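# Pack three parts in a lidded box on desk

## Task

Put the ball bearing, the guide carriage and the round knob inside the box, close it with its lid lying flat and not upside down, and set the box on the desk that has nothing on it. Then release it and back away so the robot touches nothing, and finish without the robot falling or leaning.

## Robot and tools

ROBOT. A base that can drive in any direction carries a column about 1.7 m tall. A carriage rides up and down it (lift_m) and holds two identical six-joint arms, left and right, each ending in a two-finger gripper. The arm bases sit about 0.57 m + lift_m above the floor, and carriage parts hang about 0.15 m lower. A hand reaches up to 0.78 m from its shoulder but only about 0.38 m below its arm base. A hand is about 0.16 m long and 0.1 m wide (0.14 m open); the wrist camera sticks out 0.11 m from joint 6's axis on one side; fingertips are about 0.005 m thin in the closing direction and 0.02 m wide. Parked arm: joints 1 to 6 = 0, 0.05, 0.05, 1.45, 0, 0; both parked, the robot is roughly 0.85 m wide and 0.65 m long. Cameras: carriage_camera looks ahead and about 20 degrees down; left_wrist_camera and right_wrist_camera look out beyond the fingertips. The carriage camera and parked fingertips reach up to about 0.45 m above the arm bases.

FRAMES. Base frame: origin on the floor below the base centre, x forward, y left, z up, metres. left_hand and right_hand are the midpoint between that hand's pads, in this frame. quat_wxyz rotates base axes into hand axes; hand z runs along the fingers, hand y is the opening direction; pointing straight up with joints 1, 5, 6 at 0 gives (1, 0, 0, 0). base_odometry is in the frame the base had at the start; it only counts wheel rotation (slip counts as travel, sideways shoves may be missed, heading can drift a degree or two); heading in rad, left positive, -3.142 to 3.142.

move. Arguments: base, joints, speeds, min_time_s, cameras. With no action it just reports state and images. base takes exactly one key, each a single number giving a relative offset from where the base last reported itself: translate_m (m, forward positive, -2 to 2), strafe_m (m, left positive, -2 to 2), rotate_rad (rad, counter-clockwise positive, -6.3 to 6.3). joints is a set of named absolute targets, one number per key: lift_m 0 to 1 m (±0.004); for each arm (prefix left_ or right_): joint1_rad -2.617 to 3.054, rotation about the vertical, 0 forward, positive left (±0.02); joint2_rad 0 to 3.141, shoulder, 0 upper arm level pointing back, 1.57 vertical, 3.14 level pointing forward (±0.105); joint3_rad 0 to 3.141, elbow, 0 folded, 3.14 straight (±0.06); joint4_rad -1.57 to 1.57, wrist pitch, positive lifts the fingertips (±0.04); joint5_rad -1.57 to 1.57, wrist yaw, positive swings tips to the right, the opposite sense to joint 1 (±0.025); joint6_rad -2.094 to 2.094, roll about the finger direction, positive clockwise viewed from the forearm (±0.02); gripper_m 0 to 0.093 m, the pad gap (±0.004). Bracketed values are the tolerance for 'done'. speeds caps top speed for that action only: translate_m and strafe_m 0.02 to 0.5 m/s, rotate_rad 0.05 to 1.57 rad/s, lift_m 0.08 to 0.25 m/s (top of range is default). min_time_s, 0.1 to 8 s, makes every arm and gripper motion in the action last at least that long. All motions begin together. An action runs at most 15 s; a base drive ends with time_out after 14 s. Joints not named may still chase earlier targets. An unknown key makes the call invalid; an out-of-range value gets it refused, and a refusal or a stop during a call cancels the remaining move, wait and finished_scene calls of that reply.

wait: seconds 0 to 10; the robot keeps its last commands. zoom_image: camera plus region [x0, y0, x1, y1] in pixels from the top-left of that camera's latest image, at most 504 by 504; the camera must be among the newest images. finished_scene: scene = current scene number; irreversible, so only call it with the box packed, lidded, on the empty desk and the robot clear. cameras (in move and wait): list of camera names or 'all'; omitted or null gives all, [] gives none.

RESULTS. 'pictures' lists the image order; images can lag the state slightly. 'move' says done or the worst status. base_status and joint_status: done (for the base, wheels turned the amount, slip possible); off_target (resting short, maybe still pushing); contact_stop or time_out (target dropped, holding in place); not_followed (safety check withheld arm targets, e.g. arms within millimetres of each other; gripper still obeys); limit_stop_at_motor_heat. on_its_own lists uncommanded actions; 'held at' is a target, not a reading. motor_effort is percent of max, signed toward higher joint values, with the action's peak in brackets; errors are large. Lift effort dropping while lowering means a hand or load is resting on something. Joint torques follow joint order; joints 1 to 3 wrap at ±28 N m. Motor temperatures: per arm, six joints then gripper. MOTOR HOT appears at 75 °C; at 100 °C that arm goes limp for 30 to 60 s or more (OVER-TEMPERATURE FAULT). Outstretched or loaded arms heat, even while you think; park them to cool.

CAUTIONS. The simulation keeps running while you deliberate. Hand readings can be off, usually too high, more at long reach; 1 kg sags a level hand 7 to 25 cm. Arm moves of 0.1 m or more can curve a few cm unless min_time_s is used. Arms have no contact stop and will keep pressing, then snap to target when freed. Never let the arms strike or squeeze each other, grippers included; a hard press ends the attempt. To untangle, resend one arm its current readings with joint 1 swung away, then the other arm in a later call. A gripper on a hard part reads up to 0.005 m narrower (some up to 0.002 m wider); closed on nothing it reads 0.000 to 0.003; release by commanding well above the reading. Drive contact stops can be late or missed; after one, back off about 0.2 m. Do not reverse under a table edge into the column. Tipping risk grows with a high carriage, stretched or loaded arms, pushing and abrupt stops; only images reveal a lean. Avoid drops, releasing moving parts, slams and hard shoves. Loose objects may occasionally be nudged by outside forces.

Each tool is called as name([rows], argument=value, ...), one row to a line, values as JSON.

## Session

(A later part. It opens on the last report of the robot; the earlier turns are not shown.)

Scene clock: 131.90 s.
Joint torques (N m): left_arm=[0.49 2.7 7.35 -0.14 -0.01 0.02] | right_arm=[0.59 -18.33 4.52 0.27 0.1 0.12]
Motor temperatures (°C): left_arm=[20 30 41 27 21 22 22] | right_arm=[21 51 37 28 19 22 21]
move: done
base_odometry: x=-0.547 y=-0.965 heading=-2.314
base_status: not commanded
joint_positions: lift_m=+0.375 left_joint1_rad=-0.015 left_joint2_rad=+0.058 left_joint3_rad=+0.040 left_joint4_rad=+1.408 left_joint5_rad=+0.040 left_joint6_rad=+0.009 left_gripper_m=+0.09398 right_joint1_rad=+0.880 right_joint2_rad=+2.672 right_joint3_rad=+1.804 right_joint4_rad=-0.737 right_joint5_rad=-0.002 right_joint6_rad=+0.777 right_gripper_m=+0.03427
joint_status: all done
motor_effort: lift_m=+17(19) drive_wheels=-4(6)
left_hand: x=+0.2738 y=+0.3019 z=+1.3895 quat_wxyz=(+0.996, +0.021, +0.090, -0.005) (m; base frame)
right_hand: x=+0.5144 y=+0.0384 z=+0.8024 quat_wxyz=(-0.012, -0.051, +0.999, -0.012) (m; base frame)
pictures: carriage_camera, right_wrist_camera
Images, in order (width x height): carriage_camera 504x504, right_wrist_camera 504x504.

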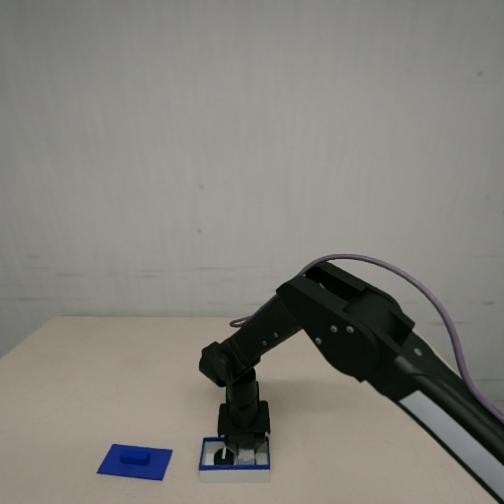

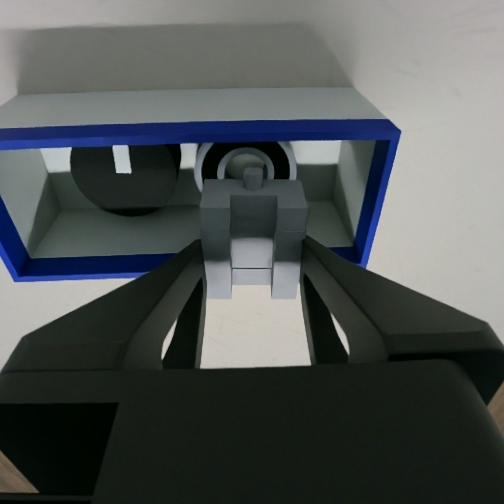

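move(joints={"lift_m":0.36}, cameras=["right_wrist_camera","carriage_camera"])

zoom_image(camera="carriage_camera", region=[174, 384, 294, 504])

Scene clock: 132.80 s.
Joint torques (N m): left_arm=[0.23 2.65 7.31 -0.15 -0.01 0] | right_arm=[0.59 -18 5.12 0.22 0.13 0.11]
Motor temperatures (°C): left_arm=[20 30 41 27 21 22 22] | right_arm=[21 51 37 28 19 22 21]
move: done
base_odometry: x=-0.547 y=-0.965 heading=-2.314
base_status: not commanded
joint_positions: lift_m=+0.360 left_joint1_rad=-0.015 left_joint2_rad=+0.058 left_joint3_rad=+0.040 left_joint4_rad=+1.408 left_joint5_rad=+0.040 left_joint6_rad=+0.009 left_gripper_m=+0.09398 right_joint1_rad=+0.880 right_joint2_rad=+2.669 right_joint3_rad=+1.797 right_joint4_rad=-0.734 right_joint5_rad=-0.002 right_joint6_rad=+0.778 right_gripper_m=+0.03427
joint_status: all done
motor_effort: lift_m=+17(18) drive_wheels=-4(5)
left_hand: x=+0.2738 y=+0.3019 z=+1.3745 quat_wxyz=(+0.996, +0.021, +0.090, -0.005) (m; base frame)
right_hand: x=+0.5138 y=+0.0376 z=+0.7874 quat_wxyz=(-0.013, -0.051, +0.999, -0.012) (m; base frame)
pictures: carriage_camera, right_wrist_camera
Images, in order (width x height): carriage_camera 504x504, right_wrist_camera 504x504.

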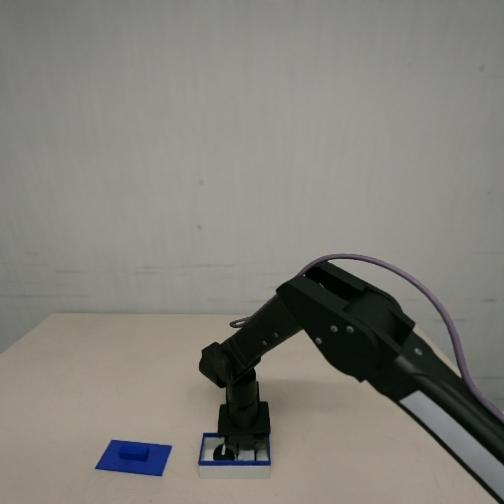

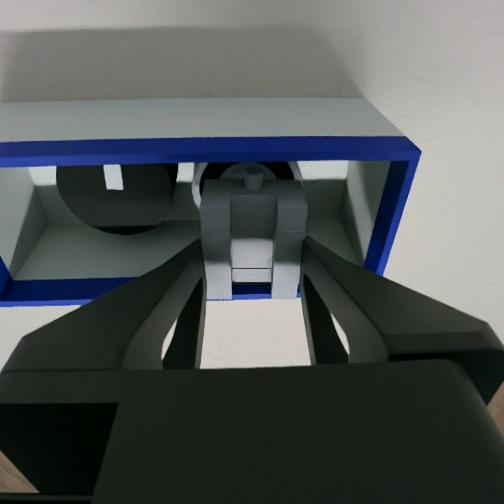

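Scaled by 4.200 from the camera's 504x504 image, which has a finer 720x720 frame.

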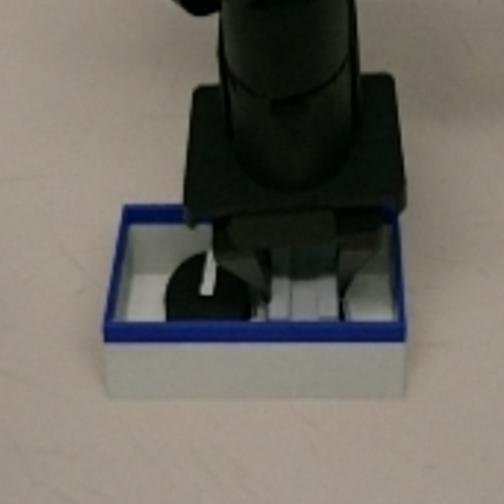

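move(joints={"lift_m":0.347}, cameras=["right_wrist_camera"])

move(joints={"lift_m":0.340}, cameras=["right_wrist_camera","carriage_camera"])

zoom_image(camera="carriage_camera", region=[174, 384, 294, 504])

Scene clock: 133.57 s.
Joint torques (N m): left_arm=[0.36 2.71 7.35 -0.16 -0.02 0.02] | right_arm=[0.54 -17.78 5.35 0.19 0.13 0.11]
Motor temperatures (°C): left_arm=[20 30 41 27 21 22 22] | right_arm=[21 51 37 28 19 22 21]
move: done
base_odometry: x=-0.547 y=-0.965 heading=-2.314
base_status: not commanded
joint_positions: lift_m=+0.347 left_joint1_rad=-0.015 left_joint2_rad=+0.058 left_joint3_rad=+0.040 left_joint4_rad=+1.408 left_joint5_rad=+0.040 left_joint6_rad=+0.009 left_gripper_m=+0.09398 right_joint1_rad=+0.880 right_joint2_rad=+2.667 right_joint3_rad=+1.795 right_joint4_rad=-0.732 right_joint5_rad=-0.002 right_joint6_rad=+0.778 right_gripper_m=+0.03427
joint_status: all done
motor_effort: lift_m=+18(19) drive_wheels=-4(5)
left_hand: x=+0.2738 y=+0.3019 z=+1.3615 quat_wxyz=(+0.996, +0.021, +0.090, -0.005) (m; base frame)
right_hand: x=+0.5139 y=+0.0378 z=+0.7749 quat_wxyz=(-0.012, -0.051, +0.999, -0.011) (m; base frame)
pictures: right_wrist_camera
Images, in order (width x height): right_wrist_camera 504x504.

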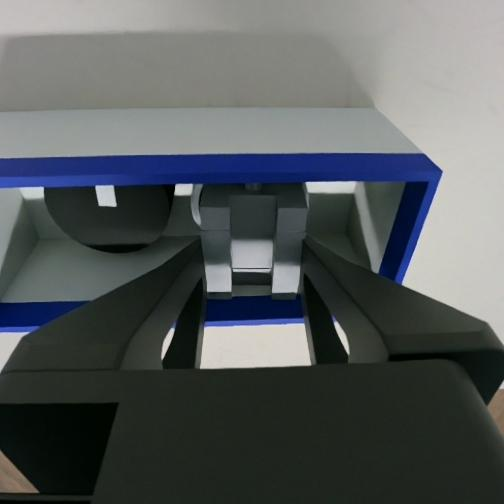

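Scene clock: 134.03 s.
Joint torques (N m): left_arm=[0.42 2.54 7.31 -0.15 -0.02 0.03] | right_arm=[0.68 -17.62 5.53 0.19 0.12 0.1]
Motor temperatures (°C): left_arm=[20 30 41 27 21 22 22] | right_arm=[21 51 37 28 19 22 21]
move: done
base_odometry: x=-0.547 y=-0.965 heading=-2.314
base_status: not commanded
joint_positions: lift_m=+0.340 left_joint1_rad=-0.015 left_joint2_rad=+0.058 left_joint3_rad=+0.040 left_joint4_rad=+1.408 left_joint5_rad=+0.040 left_joint6_rad=+0.009 left_gripper_m=+0.09398 right_joint1_rad=+0.880 right_joint2_rad=+2.666 right_joint3_rad=+1.793 right_joint4_rad=-0.731 right_joint5_rad=-0.002 right_joint6_rad=+0.778 right_gripper_m=+0.03427
joint_status: all done
motor_effort: lift_m=+17(17) drive_wheels=-5(5)
left_hand: x=+0.2738 y=+0.3019 z=+1.3545 quat_wxyz=(+0.996, +0.021, +0.090, -0.005) (m; base frame)
right_hand: x=+0.5138 y=+0.0377 z=+0.7679 quat_wxyz=(-0.012, -0.051, +0.999, -0.011) (m; base frame)
pictures: carriage_camera, right_wrist_camera
Images, in order (width x height): carriage_camera 504x504, right_wrist_camera 504x504.

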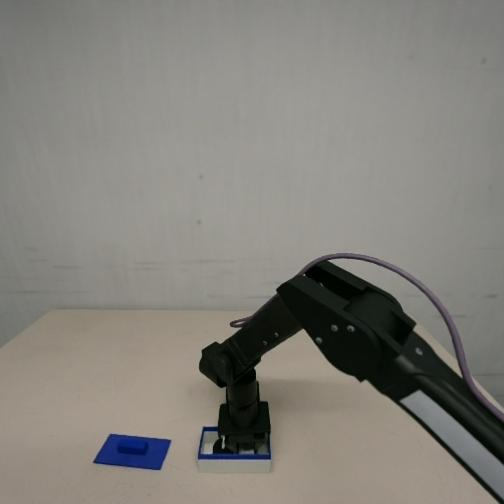

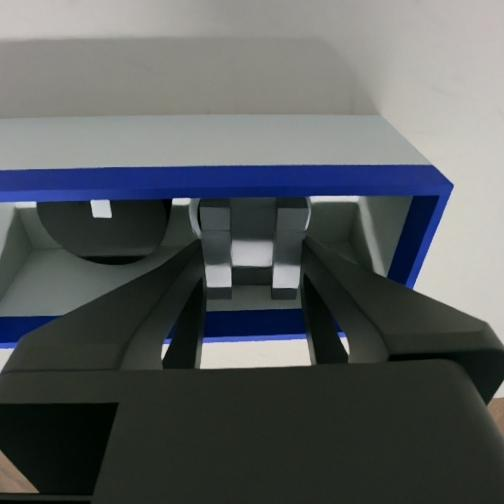

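Scaled by 4.200 from the camera's 504x504 image, which has a finer 720x720 frame.

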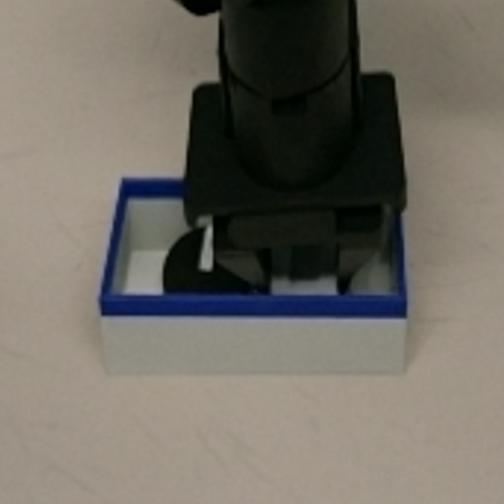

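move(joints={"lift_m":0.335}, cameras=[])

move(joints={"lift_m":0.330}, cameras=["right_wrist_camera"])

Scene clock: 134.70 s.
Joint torques (N m): left_arm=[0.35 2.63 7.32 -0.14 -0.02 0.01] | right_arm=[0.58 -17.11 5.56 0.22 0.11 0.1]
Motor temperatures (°C): left_arm=[20 30 41 27 21 22 22] | right_arm=[21 51 37 28 19 22 21]
move: done
base_odometry: x=-0.547 y=-0.965 heading=-2.314
base_status: not commanded
joint_positions: lift_m=+0.335 left_joint1_rad=-0.015 left_joint2_rad=+0.058 left_joint3_rad=+0.040 left_joint4_rad=+1.408 left_joint5_rad=+0.040 left_joint6_rad=+0.009 left_gripper_m=+0.09398 right_joint1_rad=+0.880 right_joint2_rad=+2.660 right_joint3_rad=+1.793 right_joint4_rad=-0.732 right_joint5_rad=-0.002 right_joint6_rad=+0.778 right_gripper_m=+0.03427
joint_status: all done
motor_effort: lift_m=+16(16) drive_wheels=-4(5)
left_hand: x=+0.2738 y=+0.3019 z=+1.3497 quat_wxyz=(+0.996, +0.021, +0.090, -0.005) (m; base frame)
right_hand: x=+0.5146 y=+0.0386 z=+0.7655 quat_wxyz=(-0.010, -0.050, +0.999, -0.010) (m; base frame)
pictures: none
No camera images: "cameras" was empty.

Scene clock: 135.13 s.
Joint torques (N m): left_arm=[0.2 2.81 7.32 -0.19 -0.01 0] | right_arm=[0.58 -16.08 5.57 0.34 0.12 0.1]
Motor temperatures (°C): left_arm=[20 30 41 27 21 22 22] | right_arm=[21 51 37 28 19 22 21]
move: done
base_odometry: x=-0.547 y=-0.965 heading=-2.314
base_status: not commanded
joint_positions: lift_m=+0.330 left_joint1_rad=-0.015 left_joint2_rad=+0.058 left_joint3_rad=+0.040 left_joint4_rad=+1.408 left_joint5_rad=+0.040 left_joint6_rad=+0.009 left_gripper_m=+0.09398 right_joint1_rad=+0.880 right_joint2_rad=+2.650 right_joint3_rad=+1.793 right_joint4_rad=-0.744 right_joint5_rad=-0.002 right_joint6_rad=+0.778 right_gripper_m=+0.03426
joint_status: all done
motor_effort: lift_m=+15(20) drive_wheels=-5(5)
left_hand: x=+0.2738 y=+0.3019 z=+1.3447 quat_wxyz=(+0.996, +0.021, +0.090, -0.005) (m; base frame)
right_hand: x=+0.5146 y=+0.0385 z=+0.7651 quat_wxyz=(-0.011, -0.050, +0.999, -0.010) (m; base frame)
pictures: right_wrist_camera
Images, in order (width x height): right_wrist_camera 504x504.

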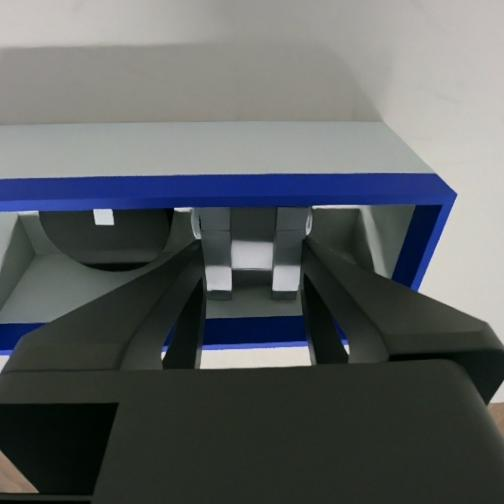

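Contact at z≈0.765 as predicted: resting on the bearing. Release.

move(joints={"lift_m":0.334, "right_gripper_m":0.046}, min_time_s=1.5, cameras=["right_wrist_camera"])

move(joints={"lift_m":0.36}, speeds={"lift_m":0.08}, cameras=["right_wrist_camera"])

move(joints={"lift_m":0.41}, cameras=["right_wrist_camera","carriage_camera"])

zoom_image(camera="right_wrist_camera", region=[0, 0, 504, 300])

Scene clock: 137.23 s.
Joint torques (N m): left_arm=[0.43 2.71 7.39 -0.16 -0.03 0] | right_arm=[0.61 -16.09 5.59 0.27 0.12 0.11]
Motor temperatures (°C): left_arm=[20 30 41 27 21 22 22] | right_arm=[21 51 37 28 19 22 21]
move: done
base_odometry: x=-0.547 y=-0.965 heading=-2.314
base_status: not commanded
joint_positions: lift_m=+0.334 left_joint1_rad=-0.015 left_joint2_rad=+0.058 left_joint3_rad=+0.040 left_joint4_rad=+1.408 left_joint5_rad=+0.040 left_joint6_rad=+0.009 left_gripper_m=+0.09398 right_joint1_rad=+0.880 right_joint2_rad=+2.650 right_joint3_rad=+1.793 right_joint4_rad=-0.736 right_joint5_rad=-0.002 right_joint6_rad=+0.778 right_gripper_m=+0.04592
joint_status: all done
motor_effort: lift_m=+23(26) drive_wheels=+4(5)
left_hand: x=+0.2737 y=+0.3019 z=+1.3479 quat_wxyz=(+0.996, +0.021, +0.090, -0.005) (m; base frame)
right_hand: x=+0.5158 y=+0.0400 z=+0.7681 quat_wxyz=(-0.008, -0.051, +0.999, -0.007) (m; base frame)
pictures: right_wrist_camera
Images, in order (width x height): right_wrist_camera 504x504.

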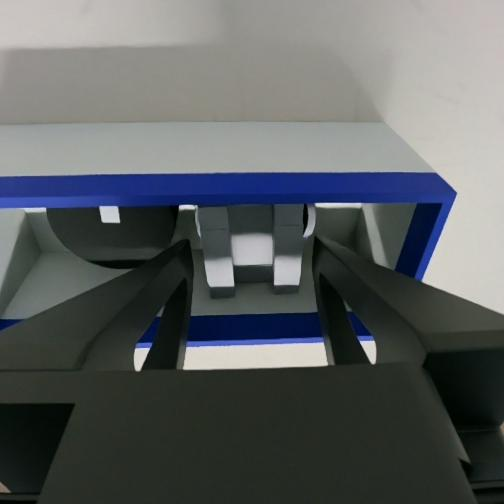

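Scene clock: 137.93 s.
Joint torques (N m): left_arm=[0.36 2.58 7.41 -0.16 0 0.02] | right_arm=[0.55 -16.06 5.6 0.26 0.12 0.11]
Motor temperatures (°C): left_arm=[20 30 41 27 21 22 22] | right_arm=[21 51 37 28 19 22 21]
move: done
base_odometry: x=-0.547 y=-0.965 heading=-2.314
base_status: not commanded
joint_positions: lift_m=+0.360 left_joint1_rad=-0.015 left_joint2_rad=+0.058 left_joint3_rad=+0.040 left_joint4_rad=+1.408 left_joint5_rad=+0.040 left_joint6_rad=+0.009 left_gripper_m=+0.09398 right_joint1_rad=+0.880 right_joint2_rad=+2.650 right_joint3_rad=+1.793 right_joint4_rad=-0.734 right_joint5_rad=-0.002 right_joint6_rad=+0.778 right_gripper_m=+0.04592
joint_status: all done
motor_effort: lift_m=+23(29) drive_wheels=+4(5)
left_hand: x=+0.2737 y=+0.3019 z=+1.3739 quat_wxyz=(+0.996, +0.021, +0.090, -0.005) (m; base frame)
right_hand: x=+0.5161 y=+0.0404 z=+0.7941 quat_wxyz=(-0.008, -0.051, +0.999, -0.007) (m; base frame)
pictures: right_wrist_camera
Images, in order (width x height): right_wrist_camera 504x504.

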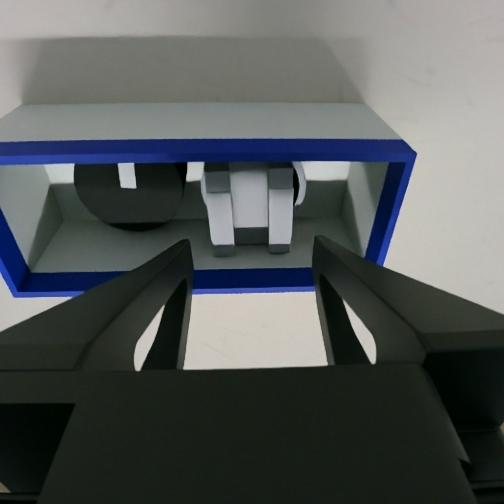

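Scene clock: 138.67 s.
Joint torques (N m): left_arm=[0.38 2.81 7.36 -0.18 0.01 0.03] | right_arm=[0.59 -15.95 5.55 0.26 0.12 0.1]
Motor temperatures (°C): left_arm=[20 30 41 27 21 22 22] | right_arm=[21 51 37 28 19 22 21]
move: done
base_odometry: x=-0.547 y=-0.965 heading=-2.314
base_status: not commanded
joint_positions: lift_m=+0.410 left_joint1_rad=-0.015 left_joint2_rad=+0.058 left_joint3_rad=+0.040 left_joint4_rad=+1.408 left_joint5_rad=+0.040 left_joint6_rad=+0.009 left_gripper_m=+0.09398 right_joint1_rad=+0.880 right_joint2_rad=+2.648 right_joint3_rad=+1.793 right_joint4_rad=-0.733 right_joint5_rad=-0.002 right_joint6_rad=+0.778 right_gripper_m=+0.04592
joint_status: all done
motor_effort: lift_m=+23(29) drive_wheels=-4(5)
left_hand: x=+0.2737 y=+0.3019 z=+1.4239 quat_wxyz=(+0.996, +0.021, +0.090, -0.005) (m; base frame)
right_hand: x=+0.5165 y=+0.0409 z=+0.8448 quat_wxyz=(-0.007, -0.051, +0.999, -0.006) (m; base frame)
pictures: carriage_camera, right_wrist_camera
Images, in order (width x height): carriage_camera 504x504, right_wrist_camera 504x504.

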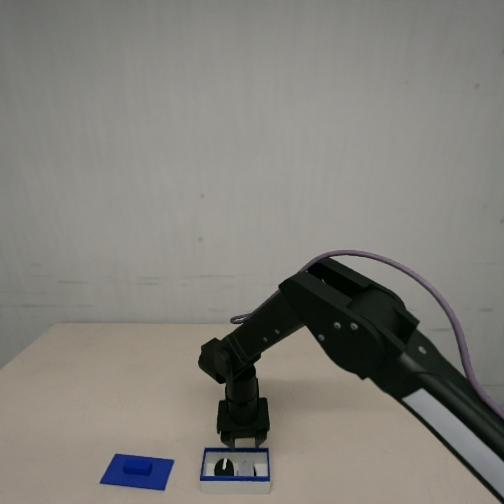

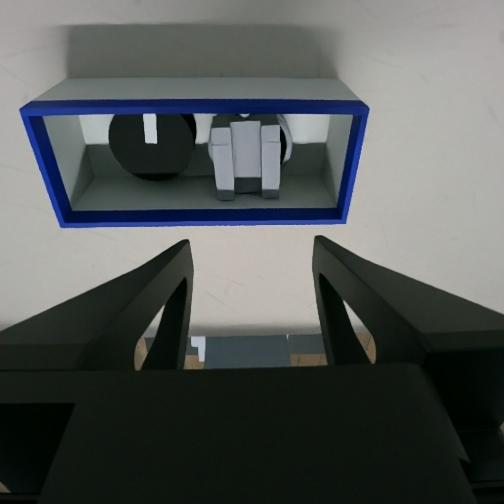

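Scaled by 1.000.

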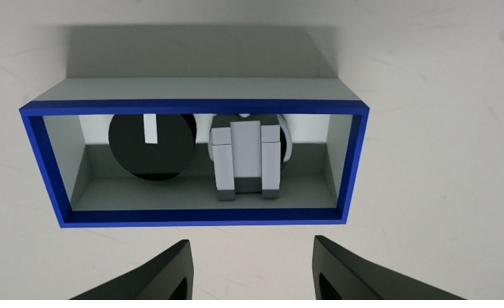

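move(joints={"right_joint1_rad": -0.2, "right_joint2_rad": 1.5, "right_joint3_rad": 1.2, "right_joint4_rad": -0.3,"right_joint6_rad":0}, min_time_s=2, cameras=[])

move(joints={"right_joint1_rad": 0, "right_joint2_rad": 0.05, "right_joint3_rad": 0.05, "right_joint4_rad": 1.45, "left_joint1_rad":-0.084,"left_joint2_rad":2.167,"left_joint3_rad":0.976,"left_joint4_rad":-0.38,"left_joint5_rad":0,"left_joint6_rad":1.57}, min_time_s=3)

Scene clock: 142.30 s.
Joint torques (N m): left_arm=[0.35 2.62 7.25 -0.19 0.01 0.02] | right_arm=[-0.62 -10.19 6.93 2.15 0.05 -0.06]
Motor temperatures (°C): left_arm=[20 30 41 27 21 22 22] | right_arm=[21 52 37 28 19 21 21]
move: done
base_odometry: x=-0.547 y=-0.965 heading=-2.314
base_status: not commanded
joint_positions: lift_m=+0.410 left_joint1_rad=-0.015 left_joint2_rad=+0.058 left_joint3_rad=+0.040 left_joint4_rad=+1.408 left_joint5_rad=+0.040 left_joint6_rad=+0.009 left_gripper_m=+0.09398 right_joint1_rad=-0.194 right_joint2_rad=+1.526 right_joint3_rad=+1.209 right_joint4_rad=-0.321 right_joint5_rad=-0.001 right_joint6_rad=+0.009 right_gripper_m=+0.04592
joint_status: all done
motor_effort: lift_m=+23(23) drive_wheels=-4(5)
left_hand: x=+0.2737 y=+0.3019 z=+1.4239 quat_wxyz=(+0.996, +0.021, +0.090, -0.005) (m; base frame)
right_hand: x=+0.6758 y=-0.3973 z=+1.2092 quat_wxyz=(+0.448, +0.090, +0.889, -0.041) (m; base frame)
pictures: none
No camera images: "cameras" was empty.

Scene clock: 145.67 s.
Joint torques (N m): left_arm=[-0.23 -6.71 6.97 0.16 0.02 0.14] | right_arm=[0.5 3.55 4.97 -0.05 0.05 -0.04]
Motor temperatures (°C): left_arm=[20 30 41 27 21 22 22] | right_arm=[21 50 37 29 19 21 21]
move: done
base_odometry: x=-0.547 y=-0.965 heading=-2.314
base_status: not commanded
joint_positions: lift_m=+0.410 left_joint1_rad=-0.077 left_joint2_rad=+2.153 left_joint3_rad=+0.956 left_joint4_rad=-0.362 left_joint5_rad=+0.009 left_joint6_rad=+1.557 left_gripper_m=+0.09399 right_joint1_rad=-0.007 right_joint2_rad=+0.054 right_joint3_rad=+0.058 right_joint4_rad=+1.440 right_joint5_rad=-0.001 right_joint6_rad=+0.007 right_gripper_m=+0.04592
joint_status: all done
motor_effort: lift_m=+23(23) drive_wheels=-3(5)
left_hand: x=+0.5396 y=+0.2836 z=+0.8797 quat_wxyz=(+0.007, +0.729, +0.684, +0.001) (m; base frame)
right_hand: x=+0.2593 y=-0.3094 z=+1.4304 quat_wxyz=(+0.998, +0.000, +0.063, +0.000) (m; base frame)
pictures: carriage_camera, left_wrist_camera, right_wrist_camera
Images, in order (width x height): carriage_camera 504x504, left_wrist_camera 504x504, right_wrist_camera 504x504.

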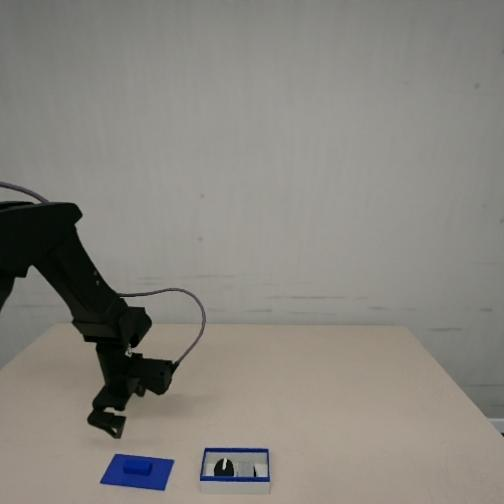

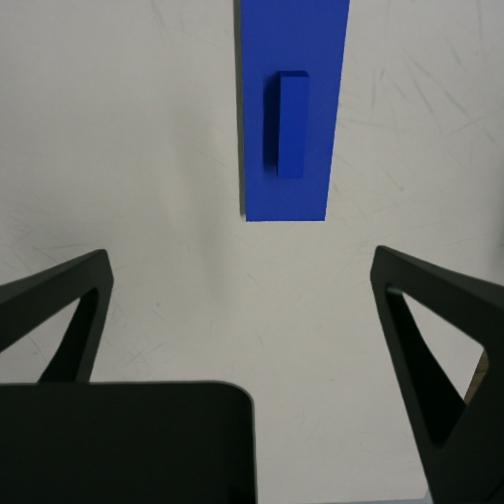

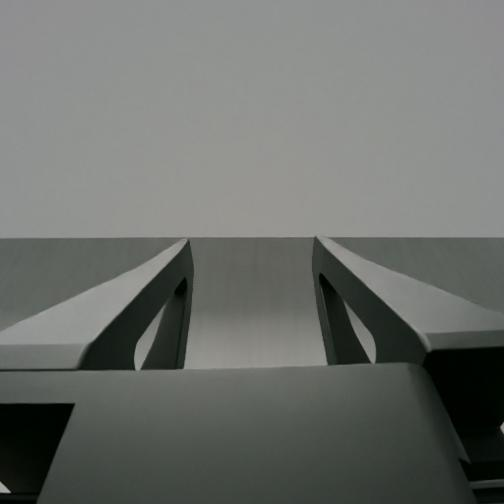

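move(joints={"lift_m":0.35,"left_joint1_rad":-0.05,"left_joint2_rad":2.087,"left_joint3_rad":0.82,"left_joint4_rad":-0.305,"left_joint6_rad":1.597}, min_time_s=1.5, cameras=["left_wrist_camera","carriage_camera"])

Scene clock: 149.07 s.
Joint torques (N m): left_arm=[0.98 -10.26 3.58 0.39 0.05 0.19] | right_arm=[0.5 3.95 5.55 -0.11 0.05 -0.05]
Motor temperatures (°C): left_arm=[20 31 41 27 21 22 22] | right_arm=[21 49 37 28 19 21 21]
move: done
base_odometry: x=-0.547 y=-0.965 heading=-2.314
base_status: not commanded
joint_positions: lift_m=+0.350 left_joint1_rad=-0.056 left_joint2_rad=+2.122 left_joint3_rad=+0.827 left_joint4_rad=-0.323 left_joint5_rad=+0.007 left_joint6_rad=+1.585 left_gripper_m=+0.09399 right_joint1_rad=-0.007 right_joint2_rad=+0.050 right_joint3_rad=+0.052 right_joint4_rad=+1.445 right_joint5_rad=-0.001 right_joint6_rad=+0.007 right_gripper_m=+0.04592
joint_status: all done
motor_effort: lift_m=+17(21) drive_wheels=+3(5)
left_hand: x=+0.4979 y=+0.2928 z=+0.8119 quat_wxyz=(-0.014, +0.731, +0.682, -0.019) (m; base frame)
right_hand: x=+0.2588 y=-0.3094 z=+1.3696 quat_wxyz=(+0.998, +0.000, +0.062, +0.000) (m; base frame)
pictures: carriage_camera, left_wrist_camera
Images, in order (width x height): carriage_camera 504x504, left_wrist_camera 504x504.

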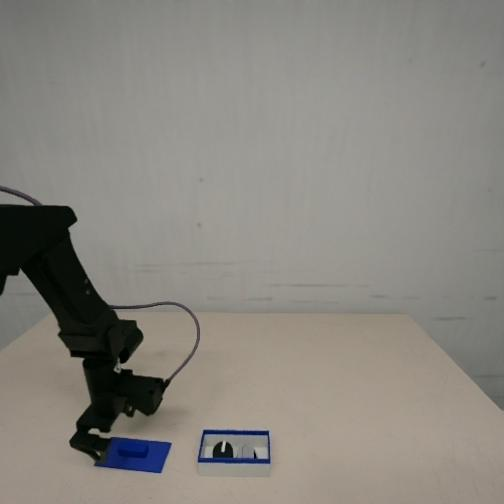

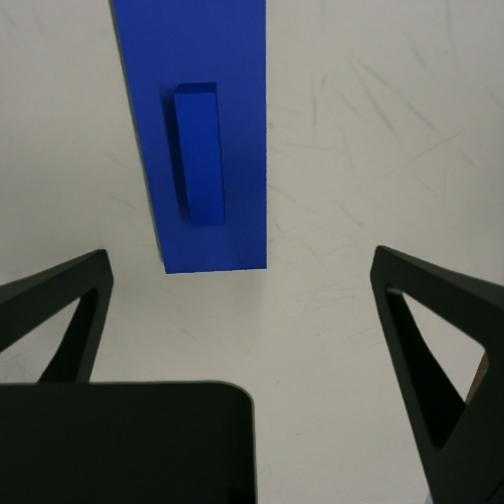

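move(joints={"lift_m":0.315,"left_joint2_rad":2.136,"left_joint3_rad":0.925,"left_joint4_rad":-0.345}, min_time_s=1.5, cameras=["left_wrist_camera","carriage_camera"])

Scene clock: 154.87 s.
Joint torques (N m): left_arm=[0.94 -6.57 6.75 0.21 -0.03 0.15] | right_arm=[0.5 3.99 5.55 -0.12 0.05 -0.05]
Motor temperatures (°C): left_arm=[20 32 41 27 21 22 22] | right_arm=[21 46 37 28 19 21 20]
move: done
base_odometry: x=-0.547 y=-0.965 heading=-2.314
base_status: not commanded
joint_positions: lift_m=+0.315 left_joint1_rad=-0.056 left_joint2_rad=+2.121 left_joint3_rad=+0.906 left_joint4_rad=-0.328 left_joint5_rad=+0.007 left_joint6_rad=+1.585 left_gripper_m=+0.09399 right_joint1_rad=-0.007 right_joint2_rad=+0.050 right_joint3_rad=+0.052 right_joint4_rad=+1.445 right_joint5_rad=-0.001 right_joint6_rad=+0.007 right_gripper_m=+0.04592
joint_status: all done
motor_effort: lift_m=+17(20) drive_wheels=-4(6)
left_hand: x=+0.5329 y=+0.2909 z=+0.7874 quat_wxyz=(+0.012, +0.732, +0.682, +0.007) (m; base frame)
right_hand: x=+0.2586 y=-0.3094 z=+1.3347 quat_wxyz=(+0.998, +0.000, +0.062, +0.000) (m; base frame)
pictures: carriage_camera, left_wrist_camera
Images, in order (width x height): carriage_camera 504x504, left_wrist_camera 504x504.

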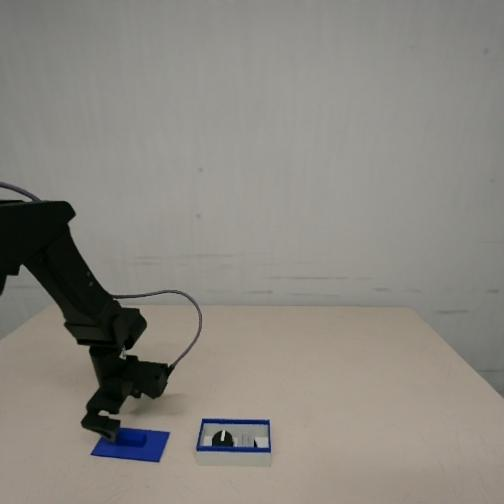

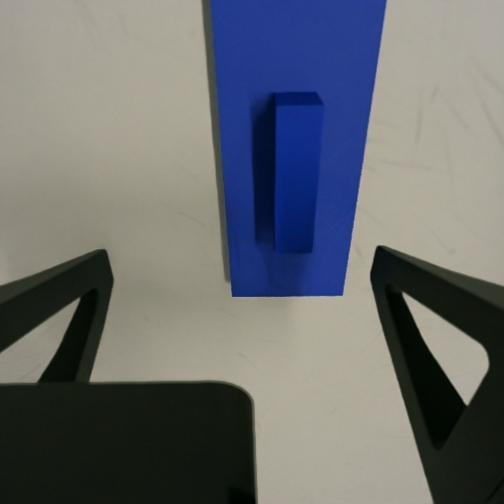

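move(joints={"left_joint2_rad":2.042,"left_joint3_rad":0.805,"left_joint4_rad":-0.265,"lift_m":0.3}, min_time_s=1, cameras=["left_wrist_camera","carriage_camera"])

Scene clock: 156.53 s.
Joint torques (N m): left_arm=[0.92 -9.88 3.89 0.52 0.02 0.15] | right_arm=[0.49 4.03 5.57 -0.13 0.04 -0.05]
Motor temperatures (°C): left_arm=[20 33 41 27 21 22 22] | right_arm=[21 46 37 28 19 21 20]
move: done
base_odometry: x=-0.547 y=-0.965 heading=-2.314
base_status: not commanded
joint_positions: lift_m=+0.300 left_joint1_rad=-0.056 left_joint2_rad=+2.076 left_joint3_rad=+0.812 left_joint4_rad=-0.285 left_joint5_rad=+0.007 left_joint6_rad=+1.585 left_gripper_m=+0.09399 right_joint1_rad=-0.007 right_joint2_rad=+0.049 right_joint3_rad=+0.052 right_joint4_rad=+1.446 right_joint5_rad=-0.001 right_joint6_rad=+0.007 right_gripper_m=+0.04592
joint_status: all done
motor_effort: lift_m=+17(21) drive_wheels=-4(6)
left_hand: x=+0.5111 y=+0.2922 z=+0.7716 quat_wxyz=(+0.010, +0.732, +0.681, +0.005) (m; base frame)
right_hand: x=+0.2583 y=-0.3094 z=+1.3196 quat_wxyz=(+0.998, +0.000, +0.061, +0.000) (m; base frame)
pictures: carriage_camera, left_wrist_camera
Images, in order (width x height): carriage_camera 504x504, left_wrist_camera 504x504.

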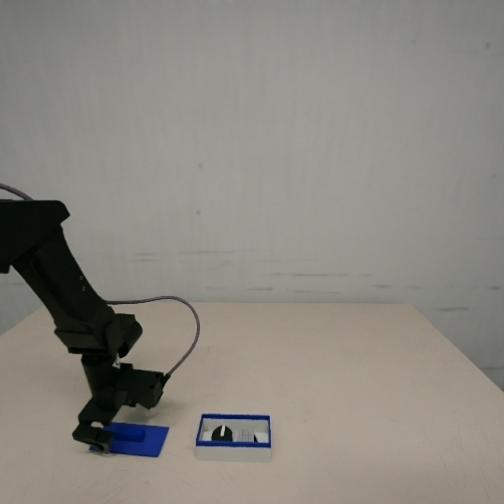

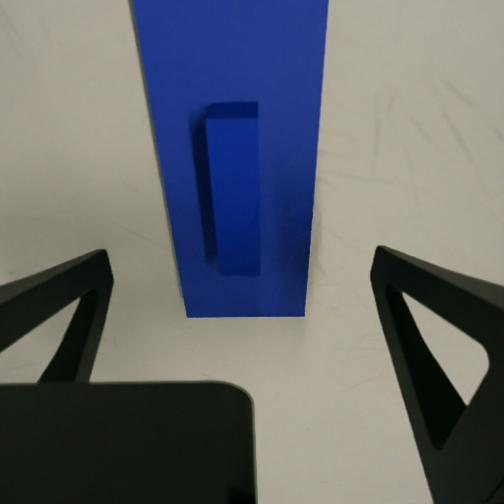

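move(joints={"lift_m":0.28}, cameras=["left_wrist_camera","carriage_camera"])

zoom_image(camera="carriage_camera", region=[50, 370, 200, 480])

Scene clock: 157.33 s.
Joint torques (N m): left_arm=[0.84 -8.96 4.14 0.53 0.02 0.15] | right_arm=[0.5 4.05 5.6 -0.11 0.05 -0.05]
Motor temperatures (°C): left_arm=[20 33 40 27 21 22 22] | right_arm=[21 46 37 28 19 21 20]
move: done
base_odometry: x=-0.547 y=-0.965 heading=-2.314
base_status: not commanded
joint_positions: lift_m=+0.280 left_joint1_rad=-0.056 left_joint2_rad=+2.065 left_joint3_rad=+0.808 left_joint4_rad=-0.279 left_joint5_rad=+0.007 left_joint6_rad=+1.585 left_gripper_m=+0.09399 right_joint1_rad=-0.007 right_joint2_rad=+0.049 right_joint3_rad=+0.052 right_joint4_rad=+1.446 right_joint5_rad=-0.001 right_joint6_rad=+0.007 right_gripper_m=+0.04592
joint_status: all done
motor_effort: lift_m=+17(20) drive_wheels=+4(5)
left_hand: x=+0.5133 y=+0.2920 z=+0.7541 quat_wxyz=(+0.015, +0.732, +0.681, +0.010) (m; base frame)
right_hand: x=+0.2583 y=-0.3094 z=+1.2996 quat_wxyz=(+0.998, +0.000, +0.061, +0.000) (m; base frame)
pictures: carriage_camera, left_wrist_camera
Images, in order (width x height): carriage_camera 504x504, left_wrist_camera 504x504.

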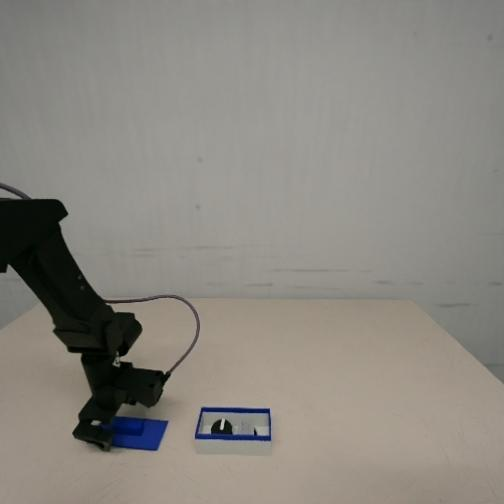

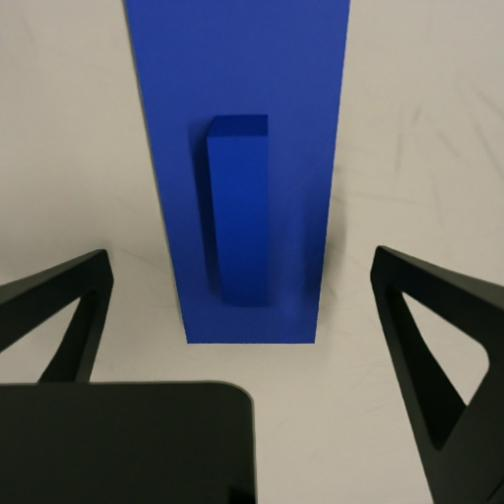

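Scaled by 3.360 from the camera's 504x504 image, which has a finer 720x720 frame.

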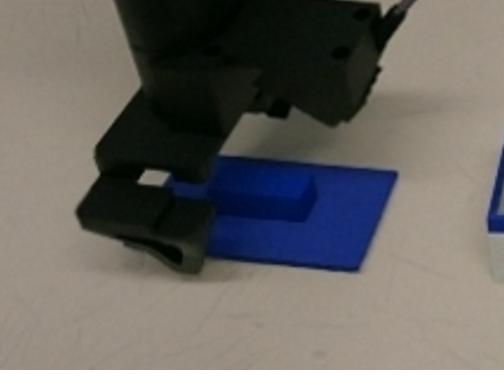

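move(joints={"left_joint1_rad":-0.12,"left_joint6_rad":1.475}, min_time_s=1, cameras=["left_wrist_camera","carriage_camera"])

zoom_image(camera="carriage_camera", region=[50, 370, 200, 480])

Scene clock: 160.30 s.
Joint torques (N m): left_arm=[-0.28 -9.09 4.38 0.54 0.01 -0.09] | right_arm=[0.49 4.05 5.6 -0.14 0.05 -0.04]
Motor temperatures (°C): left_arm=[20 33 40 27 21 22 22] | right_arm=[21 45 36 28 19 21 20]
move: done
base_odometry: x=-0.547 y=-0.965 heading=-2.314
base_status: not commanded
joint_positions: lift_m=+0.280 left_joint1_rad=-0.114 left_joint2_rad=+2.065 left_joint3_rad=+0.808 left_joint4_rad=-0.279 left_joint5_rad=+0.006 left_joint6_rad=+1.488 left_gripper_m=+0.09399 right_joint1_rad=-0.007 right_joint2_rad=+0.049 right_joint3_rad=+0.052 right_joint4_rad=+1.446 right_joint5_rad=-0.001 right_joint6_rad=+0.007 right_gripper_m=+0.04592
joint_status: all done
motor_effort: lift_m=+17(17) drive_wheels=-3(5)
left_hand: x=+0.5118 y=+0.2756 z=+0.7541 quat_wxyz=(+0.016, +0.718, +0.696, +0.009) (m; base frame)
right_hand: x=+0.2583 y=-0.3094 z=+1.2996 quat_wxyz=(+0.998, +0.000, +0.061, +0.000) (m; base frame)
pictures: carriage_camera, left_wrist_camera
Images, in order (width x height): carriage_camera 504x504, left_wrist_camera 504x504.

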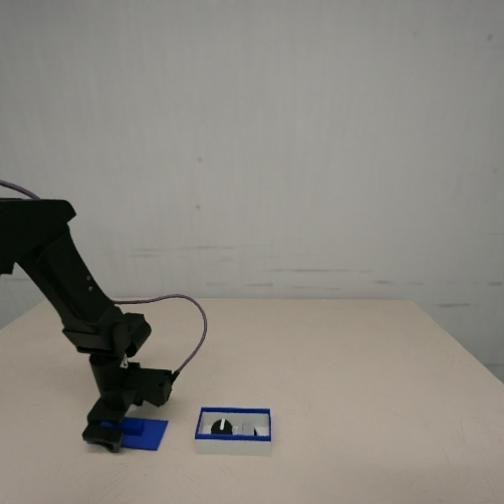

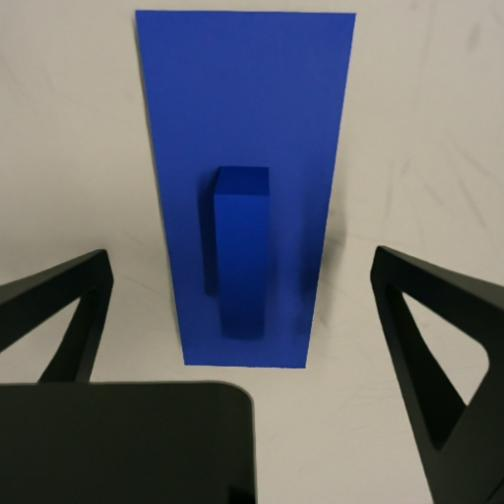

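Scaled by 3.360 from the camera's 504x504 image, which has a finer 720x720 frame.

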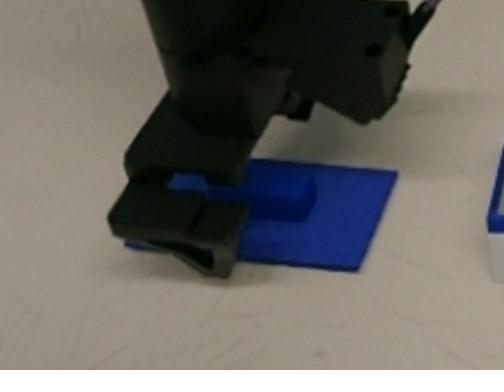

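move(joints={"lift_m":0.274}, cameras=[])

move(joints={"left_gripper_m":0.03}, min_time_s=1, cameras=["left_wrist_camera"])

move(joints={"left_gripper_m":0.008}, min_time_s=1, cameras=["left_wrist_camera","carriage_camera"])

Scene clock: 161.10 s.
Joint torques (N m): left_arm=[-0.18 -8.88 4.36 0.5 0.03 -0.1] | right_arm=[0.51 4.07 5.7 -0.17 0.04 -0.04]
Motor temperatures (°C): left_arm=[20 34 40 27 21 22 22] | right_arm=[21 44 36 28 19 21 20]
move: done
base_odometry: x=-0.547 y=-0.965 heading=-2.314
base_status: not commanded
joint_positions: lift_m=+0.274 left_joint1_rad=-0.114 left_joint2_rad=+2.064 left_joint3_rad=+0.807 left_joint4_rad=-0.276 left_joint5_rad=+0.006 left_joint6_rad=+1.487 left_gripper_m=+0.09399 right_joint1_rad=-0.007 right_joint2_rad=+0.049 right_joint3_rad=+0.052 right_joint4_rad=+1.447 right_joint5_rad=-0.001 right_joint6_rad=+0.007 right_gripper_m=+0.04592
joint_status: all done
motor_effort: lift_m=+17(17) drive_wheels=-3(5)
left_hand: x=+0.5123 y=+0.2756 z=+0.7483 quat_wxyz=(+0.017, +0.718, +0.696, +0.010) (m; base frame)
right_hand: x=+0.2581 y=-0.3094 z=+1.2936 quat_wxyz=(+0.998, +0.000, +0.061, +0.000) (m; base frame)
pictures: none
No camera images: "cameras" was empty.

Scene clock: 162.40 s.
Joint torques (N m): left_arm=[-0.31 -9.06 4.46 0.51 0.02 -0.11] | right_arm=[0.49 4.03 5.57 -0.15 0.04 -0.05]
Motor temperatures (°C): left_arm=[20 34 40 27 21 22 22] | right_arm=[21 44 36 28 19 21 20]
move: done
base_odometry: x=-0.547 y=-0.965 heading=-2.314
base_status: not commanded
joint_positions: lift_m=+0.274 left_joint1_rad=-0.114 left_joint2_rad=+2.064 left_joint3_rad=+0.807 left_joint4_rad=-0.276 left_joint5_rad=+0.006 left_joint6_rad=+1.486 left_gripper_m=+0.03011 right_joint1_rad=-0.007 right_joint2_rad=+0.049 right_joint3_rad=+0.052 right_joint4_rad=+1.447 right_joint5_rad=-0.001 right_joint6_rad=+0.007 right_gripper_m=+0.04592
joint_status: all done
motor_effort: lift_m=+17(17) drive_wheels=+4(5)
left_hand: x=+0.5123 y=+0.2756 z=+0.7483 quat_wxyz=(+0.017, +0.717, +0.697, +0.010) (m; base frame)
right_hand: x=+0.2581 y=-0.3094 z=+1.2936 quat_wxyz=(+0.998, +0.000, +0.061, +0.000) (m; base frame)
pictures: left_wrist_camera
Images, in order (width x height): left_wrist_camera 504x504.

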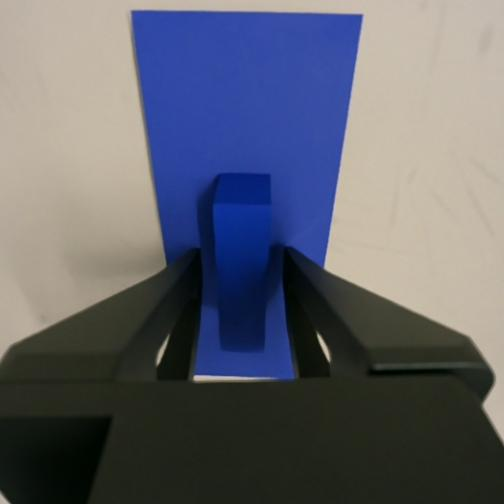

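Scene clock: 163.70 s.
Joint torques (N m): left_arm=[-0.23 -9.01 4.46 0.5 0 -0.1] | right_arm=[0.47 4.03 5.6 -0.15 0.05 -0.05]
Motor temperatures (°C): left_arm=[20 34 40 27 21 22 22] | right_arm=[21 44 36 28 19 21 20]
move: off_target
base_odometry: x=-0.547 y=-0.965 heading=-2.314
base_status: not commanded
joint_positions: lift_m=+0.274 left_joint1_rad=-0.114 left_joint2_rad=+2.064 left_joint3_rad=+0.807 left_joint4_rad=-0.277 left_joint5_rad=+0.006 left_joint6_rad=+1.486 left_gripper_m=+0.01573 right_joint1_rad=-0.007 right_joint2_rad=+0.049 right_joint3_rad=+0.052 right_joint4_rad=+1.447 right_joint5_rad=-0.001 right_joint6_rad=+0.007 right_gripper_m=+0.04592
joint_status: left_gripper_m off_target (ended at +0.01575, target +0.00800)
motor_effort: lift_m=+17(17) drive_wheels=+3(4)
left_hand: x=+0.5121 y=+0.2757 z=+0.7482 quat_wxyz=(+0.016, +0.717, +0.697, +0.010) (m; base frame)
right_hand: x=+0.2581 y=-0.3094 z=+1.2936 quat_wxyz=(+0.998, +0.000, +0.061, +0.000) (m; base frame)
pictures: carriage_camera, left_wrist_camera
Images, in order (width x height): carriage_camera 504x504, left_wrist_camera 504x504.

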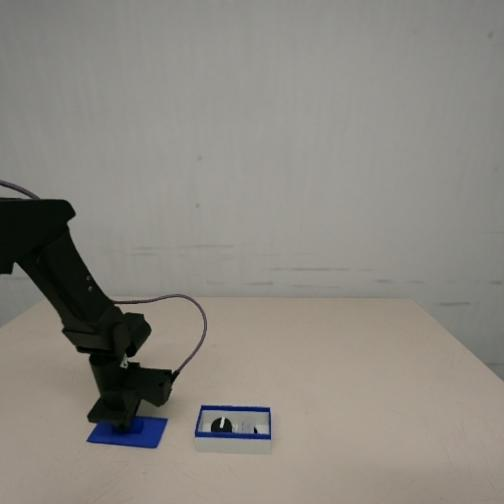

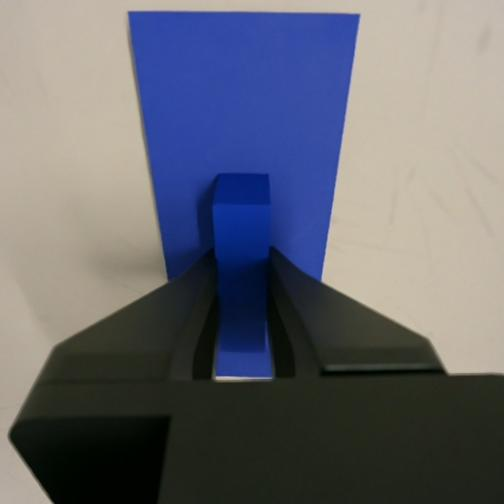

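move(joints={"lift_m":0.40}, speeds={"lift_m":0.12}, cameras=["left_wrist_camera","carriage_camera"])

zoom_image(camera="carriage_camera", region=[50, 370, 290, 500])

Scene clock: 165.40 s.
Joint torques (N m): left_arm=[-0.2 -8.9 4.48 0.51 0.01 -0.1] | right_arm=[0.47 4.08 5.6 -0.15 0.05 -0.04]
Motor temperatures (°C): left_arm=[20 34 40 26 21 22 22] | right_arm=[21 43 36 27 19 21 20]
move: done
base_odometry: x=-0.547 y=-0.965 heading=-2.314
base_status: not commanded
joint_positions: lift_m=+0.400 left_joint1_rad=-0.114 left_joint2_rad=+2.064 left_joint3_rad=+0.806 left_joint4_rad=-0.275 left_joint5_rad=+0.006 left_joint6_rad=+1.486 left_gripper_m=+0.01571 right_joint1_rad=-0.007 right_joint2_rad=+0.049 right_joint3_rad=+0.052 right_joint4_rad=+1.447 right_joint5_rad=-0.001 right_joint6_rad=+0.007 right_gripper_m=+0.04592
joint_status: all done
motor_effort: lift_m=+23(30) drive_wheels=+3(5)
left_hand: x=+0.5118 y=+0.2757 z=+0.8733 quat_wxyz=(+0.016, +0.717, +0.697, +0.010) (m; base frame)
right_hand: x=+0.2579 y=-0.3094 z=+1.4189 quat_wxyz=(+0.998, +0.000, +0.060, +0.000) (m; base frame)
pictures: carriage_camera, left_wrist_camera
Images, in order (width x height): carriage_camera 504x504, left_wrist_camera 504x504.

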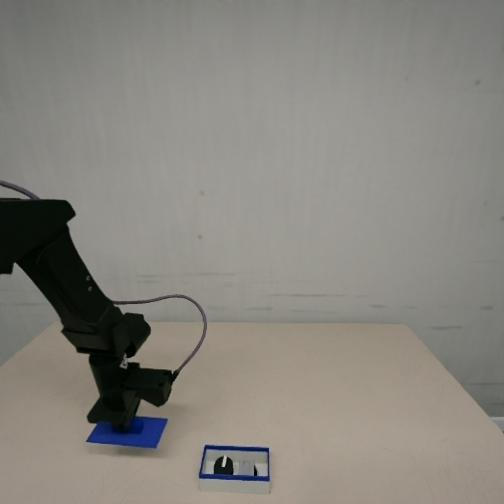

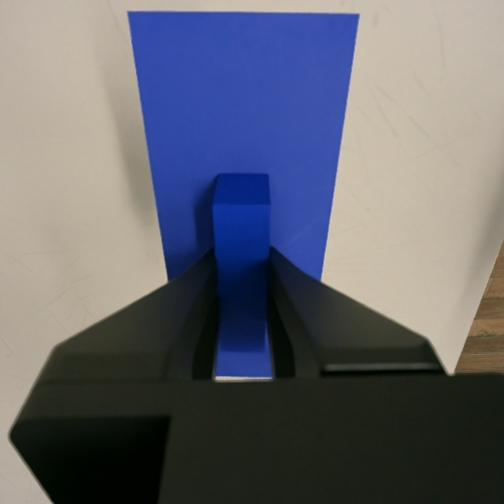

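Scaled by 2.100 from the camera's 504x504 image, which has a finer 720x720 frame.

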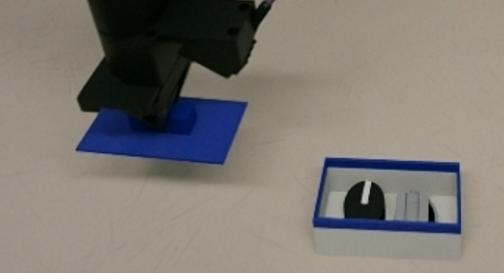

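move(joints={"left_joint1_rad":-0.7056,"left_joint2_rad":2.413,"left_joint3_rad":1.366,"left_joint4_rad":-0.524,"left_joint6_rad":0.815}, min_time_s=3, cameras=["left_wrist_camera","carriage_camera"])

zoom_image(camera="carriage_camera", region=[150, 370, 330, 500])

Scene clock: 170.67 s.
Joint torques (N m): left_arm=[-0.14 -8.65 7.95 0.24 -0.04 -0.09] | right_arm=[0.5 4.08 5.57 -0.15 0.04 -0.05]
Motor temperatures (°C): left_arm=[20 35 40 26 21 22 23] | right_arm=[21 42 36 27 19 21 20]
move: done
base_odometry: x=-0.547 y=-0.965 heading=-2.314
base_status: not commanded
joint_positions: lift_m=+0.400 left_joint1_rad=-0.700 left_joint2_rad=+2.397 left_joint3_rad=+1.342 left_joint4_rad=-0.507 left_joint5_rad=+0.006 left_joint6_rad=+0.828 left_gripper_m=+0.01570 right_joint1_rad=-0.007 right_joint2_rad=+0.049 right_joint3_rad=+0.052 right_joint4_rad=+1.447 right_joint5_rad=-0.001 right_joint6_rad=+0.007 right_gripper_m=+0.04592
joint_status: all done
motor_effort: lift_m=+23(23) drive_wheels=+3(5)
left_hand: x=+0.5246 y=+0.0578 z=+0.8507 quat_wxyz=(+0.005, +0.692, +0.722, -0.002) (m; base frame)
right_hand: x=+0.2579 y=-0.3094 z=+1.4189 quat_wxyz=(+0.998, +0.000, +0.060, +0.000) (m; base frame)
pictures: carriage_camera, left_wrist_camera
Images, in order (width x height): carriage_camera 504x504, left_wrist_camera 504x504.

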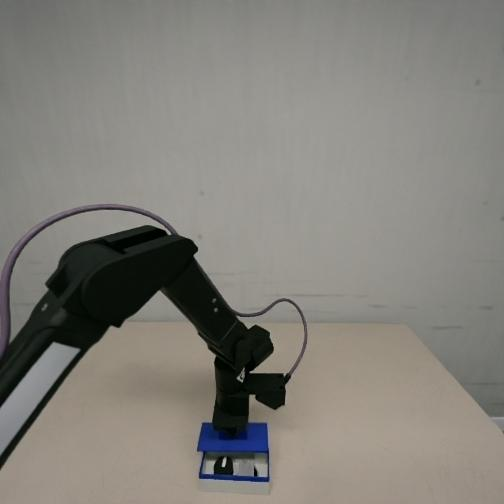

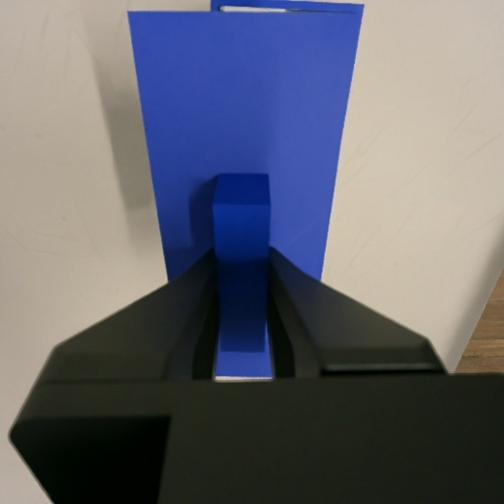

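Scaled by 2.800 from the camera's 504x504 image, which has a finer 720x720 frame.

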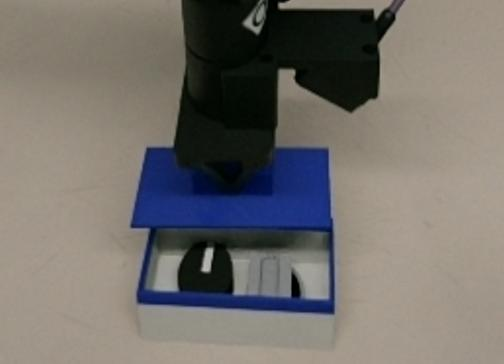

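zoom_image(camera="carriage_camera", region=[190, 410, 280, 500])

Scaled by 5.600 from the camera's 504x504 image, which has a finer 720x720 frame.

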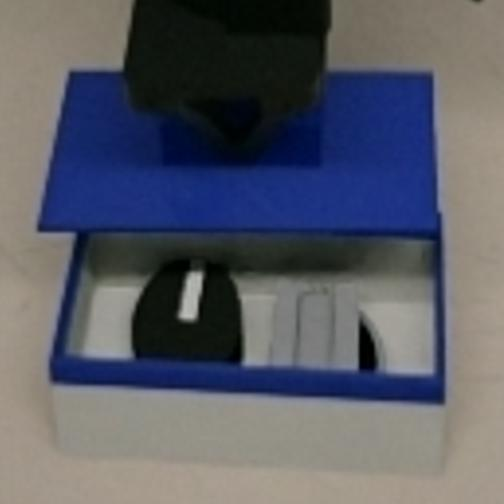

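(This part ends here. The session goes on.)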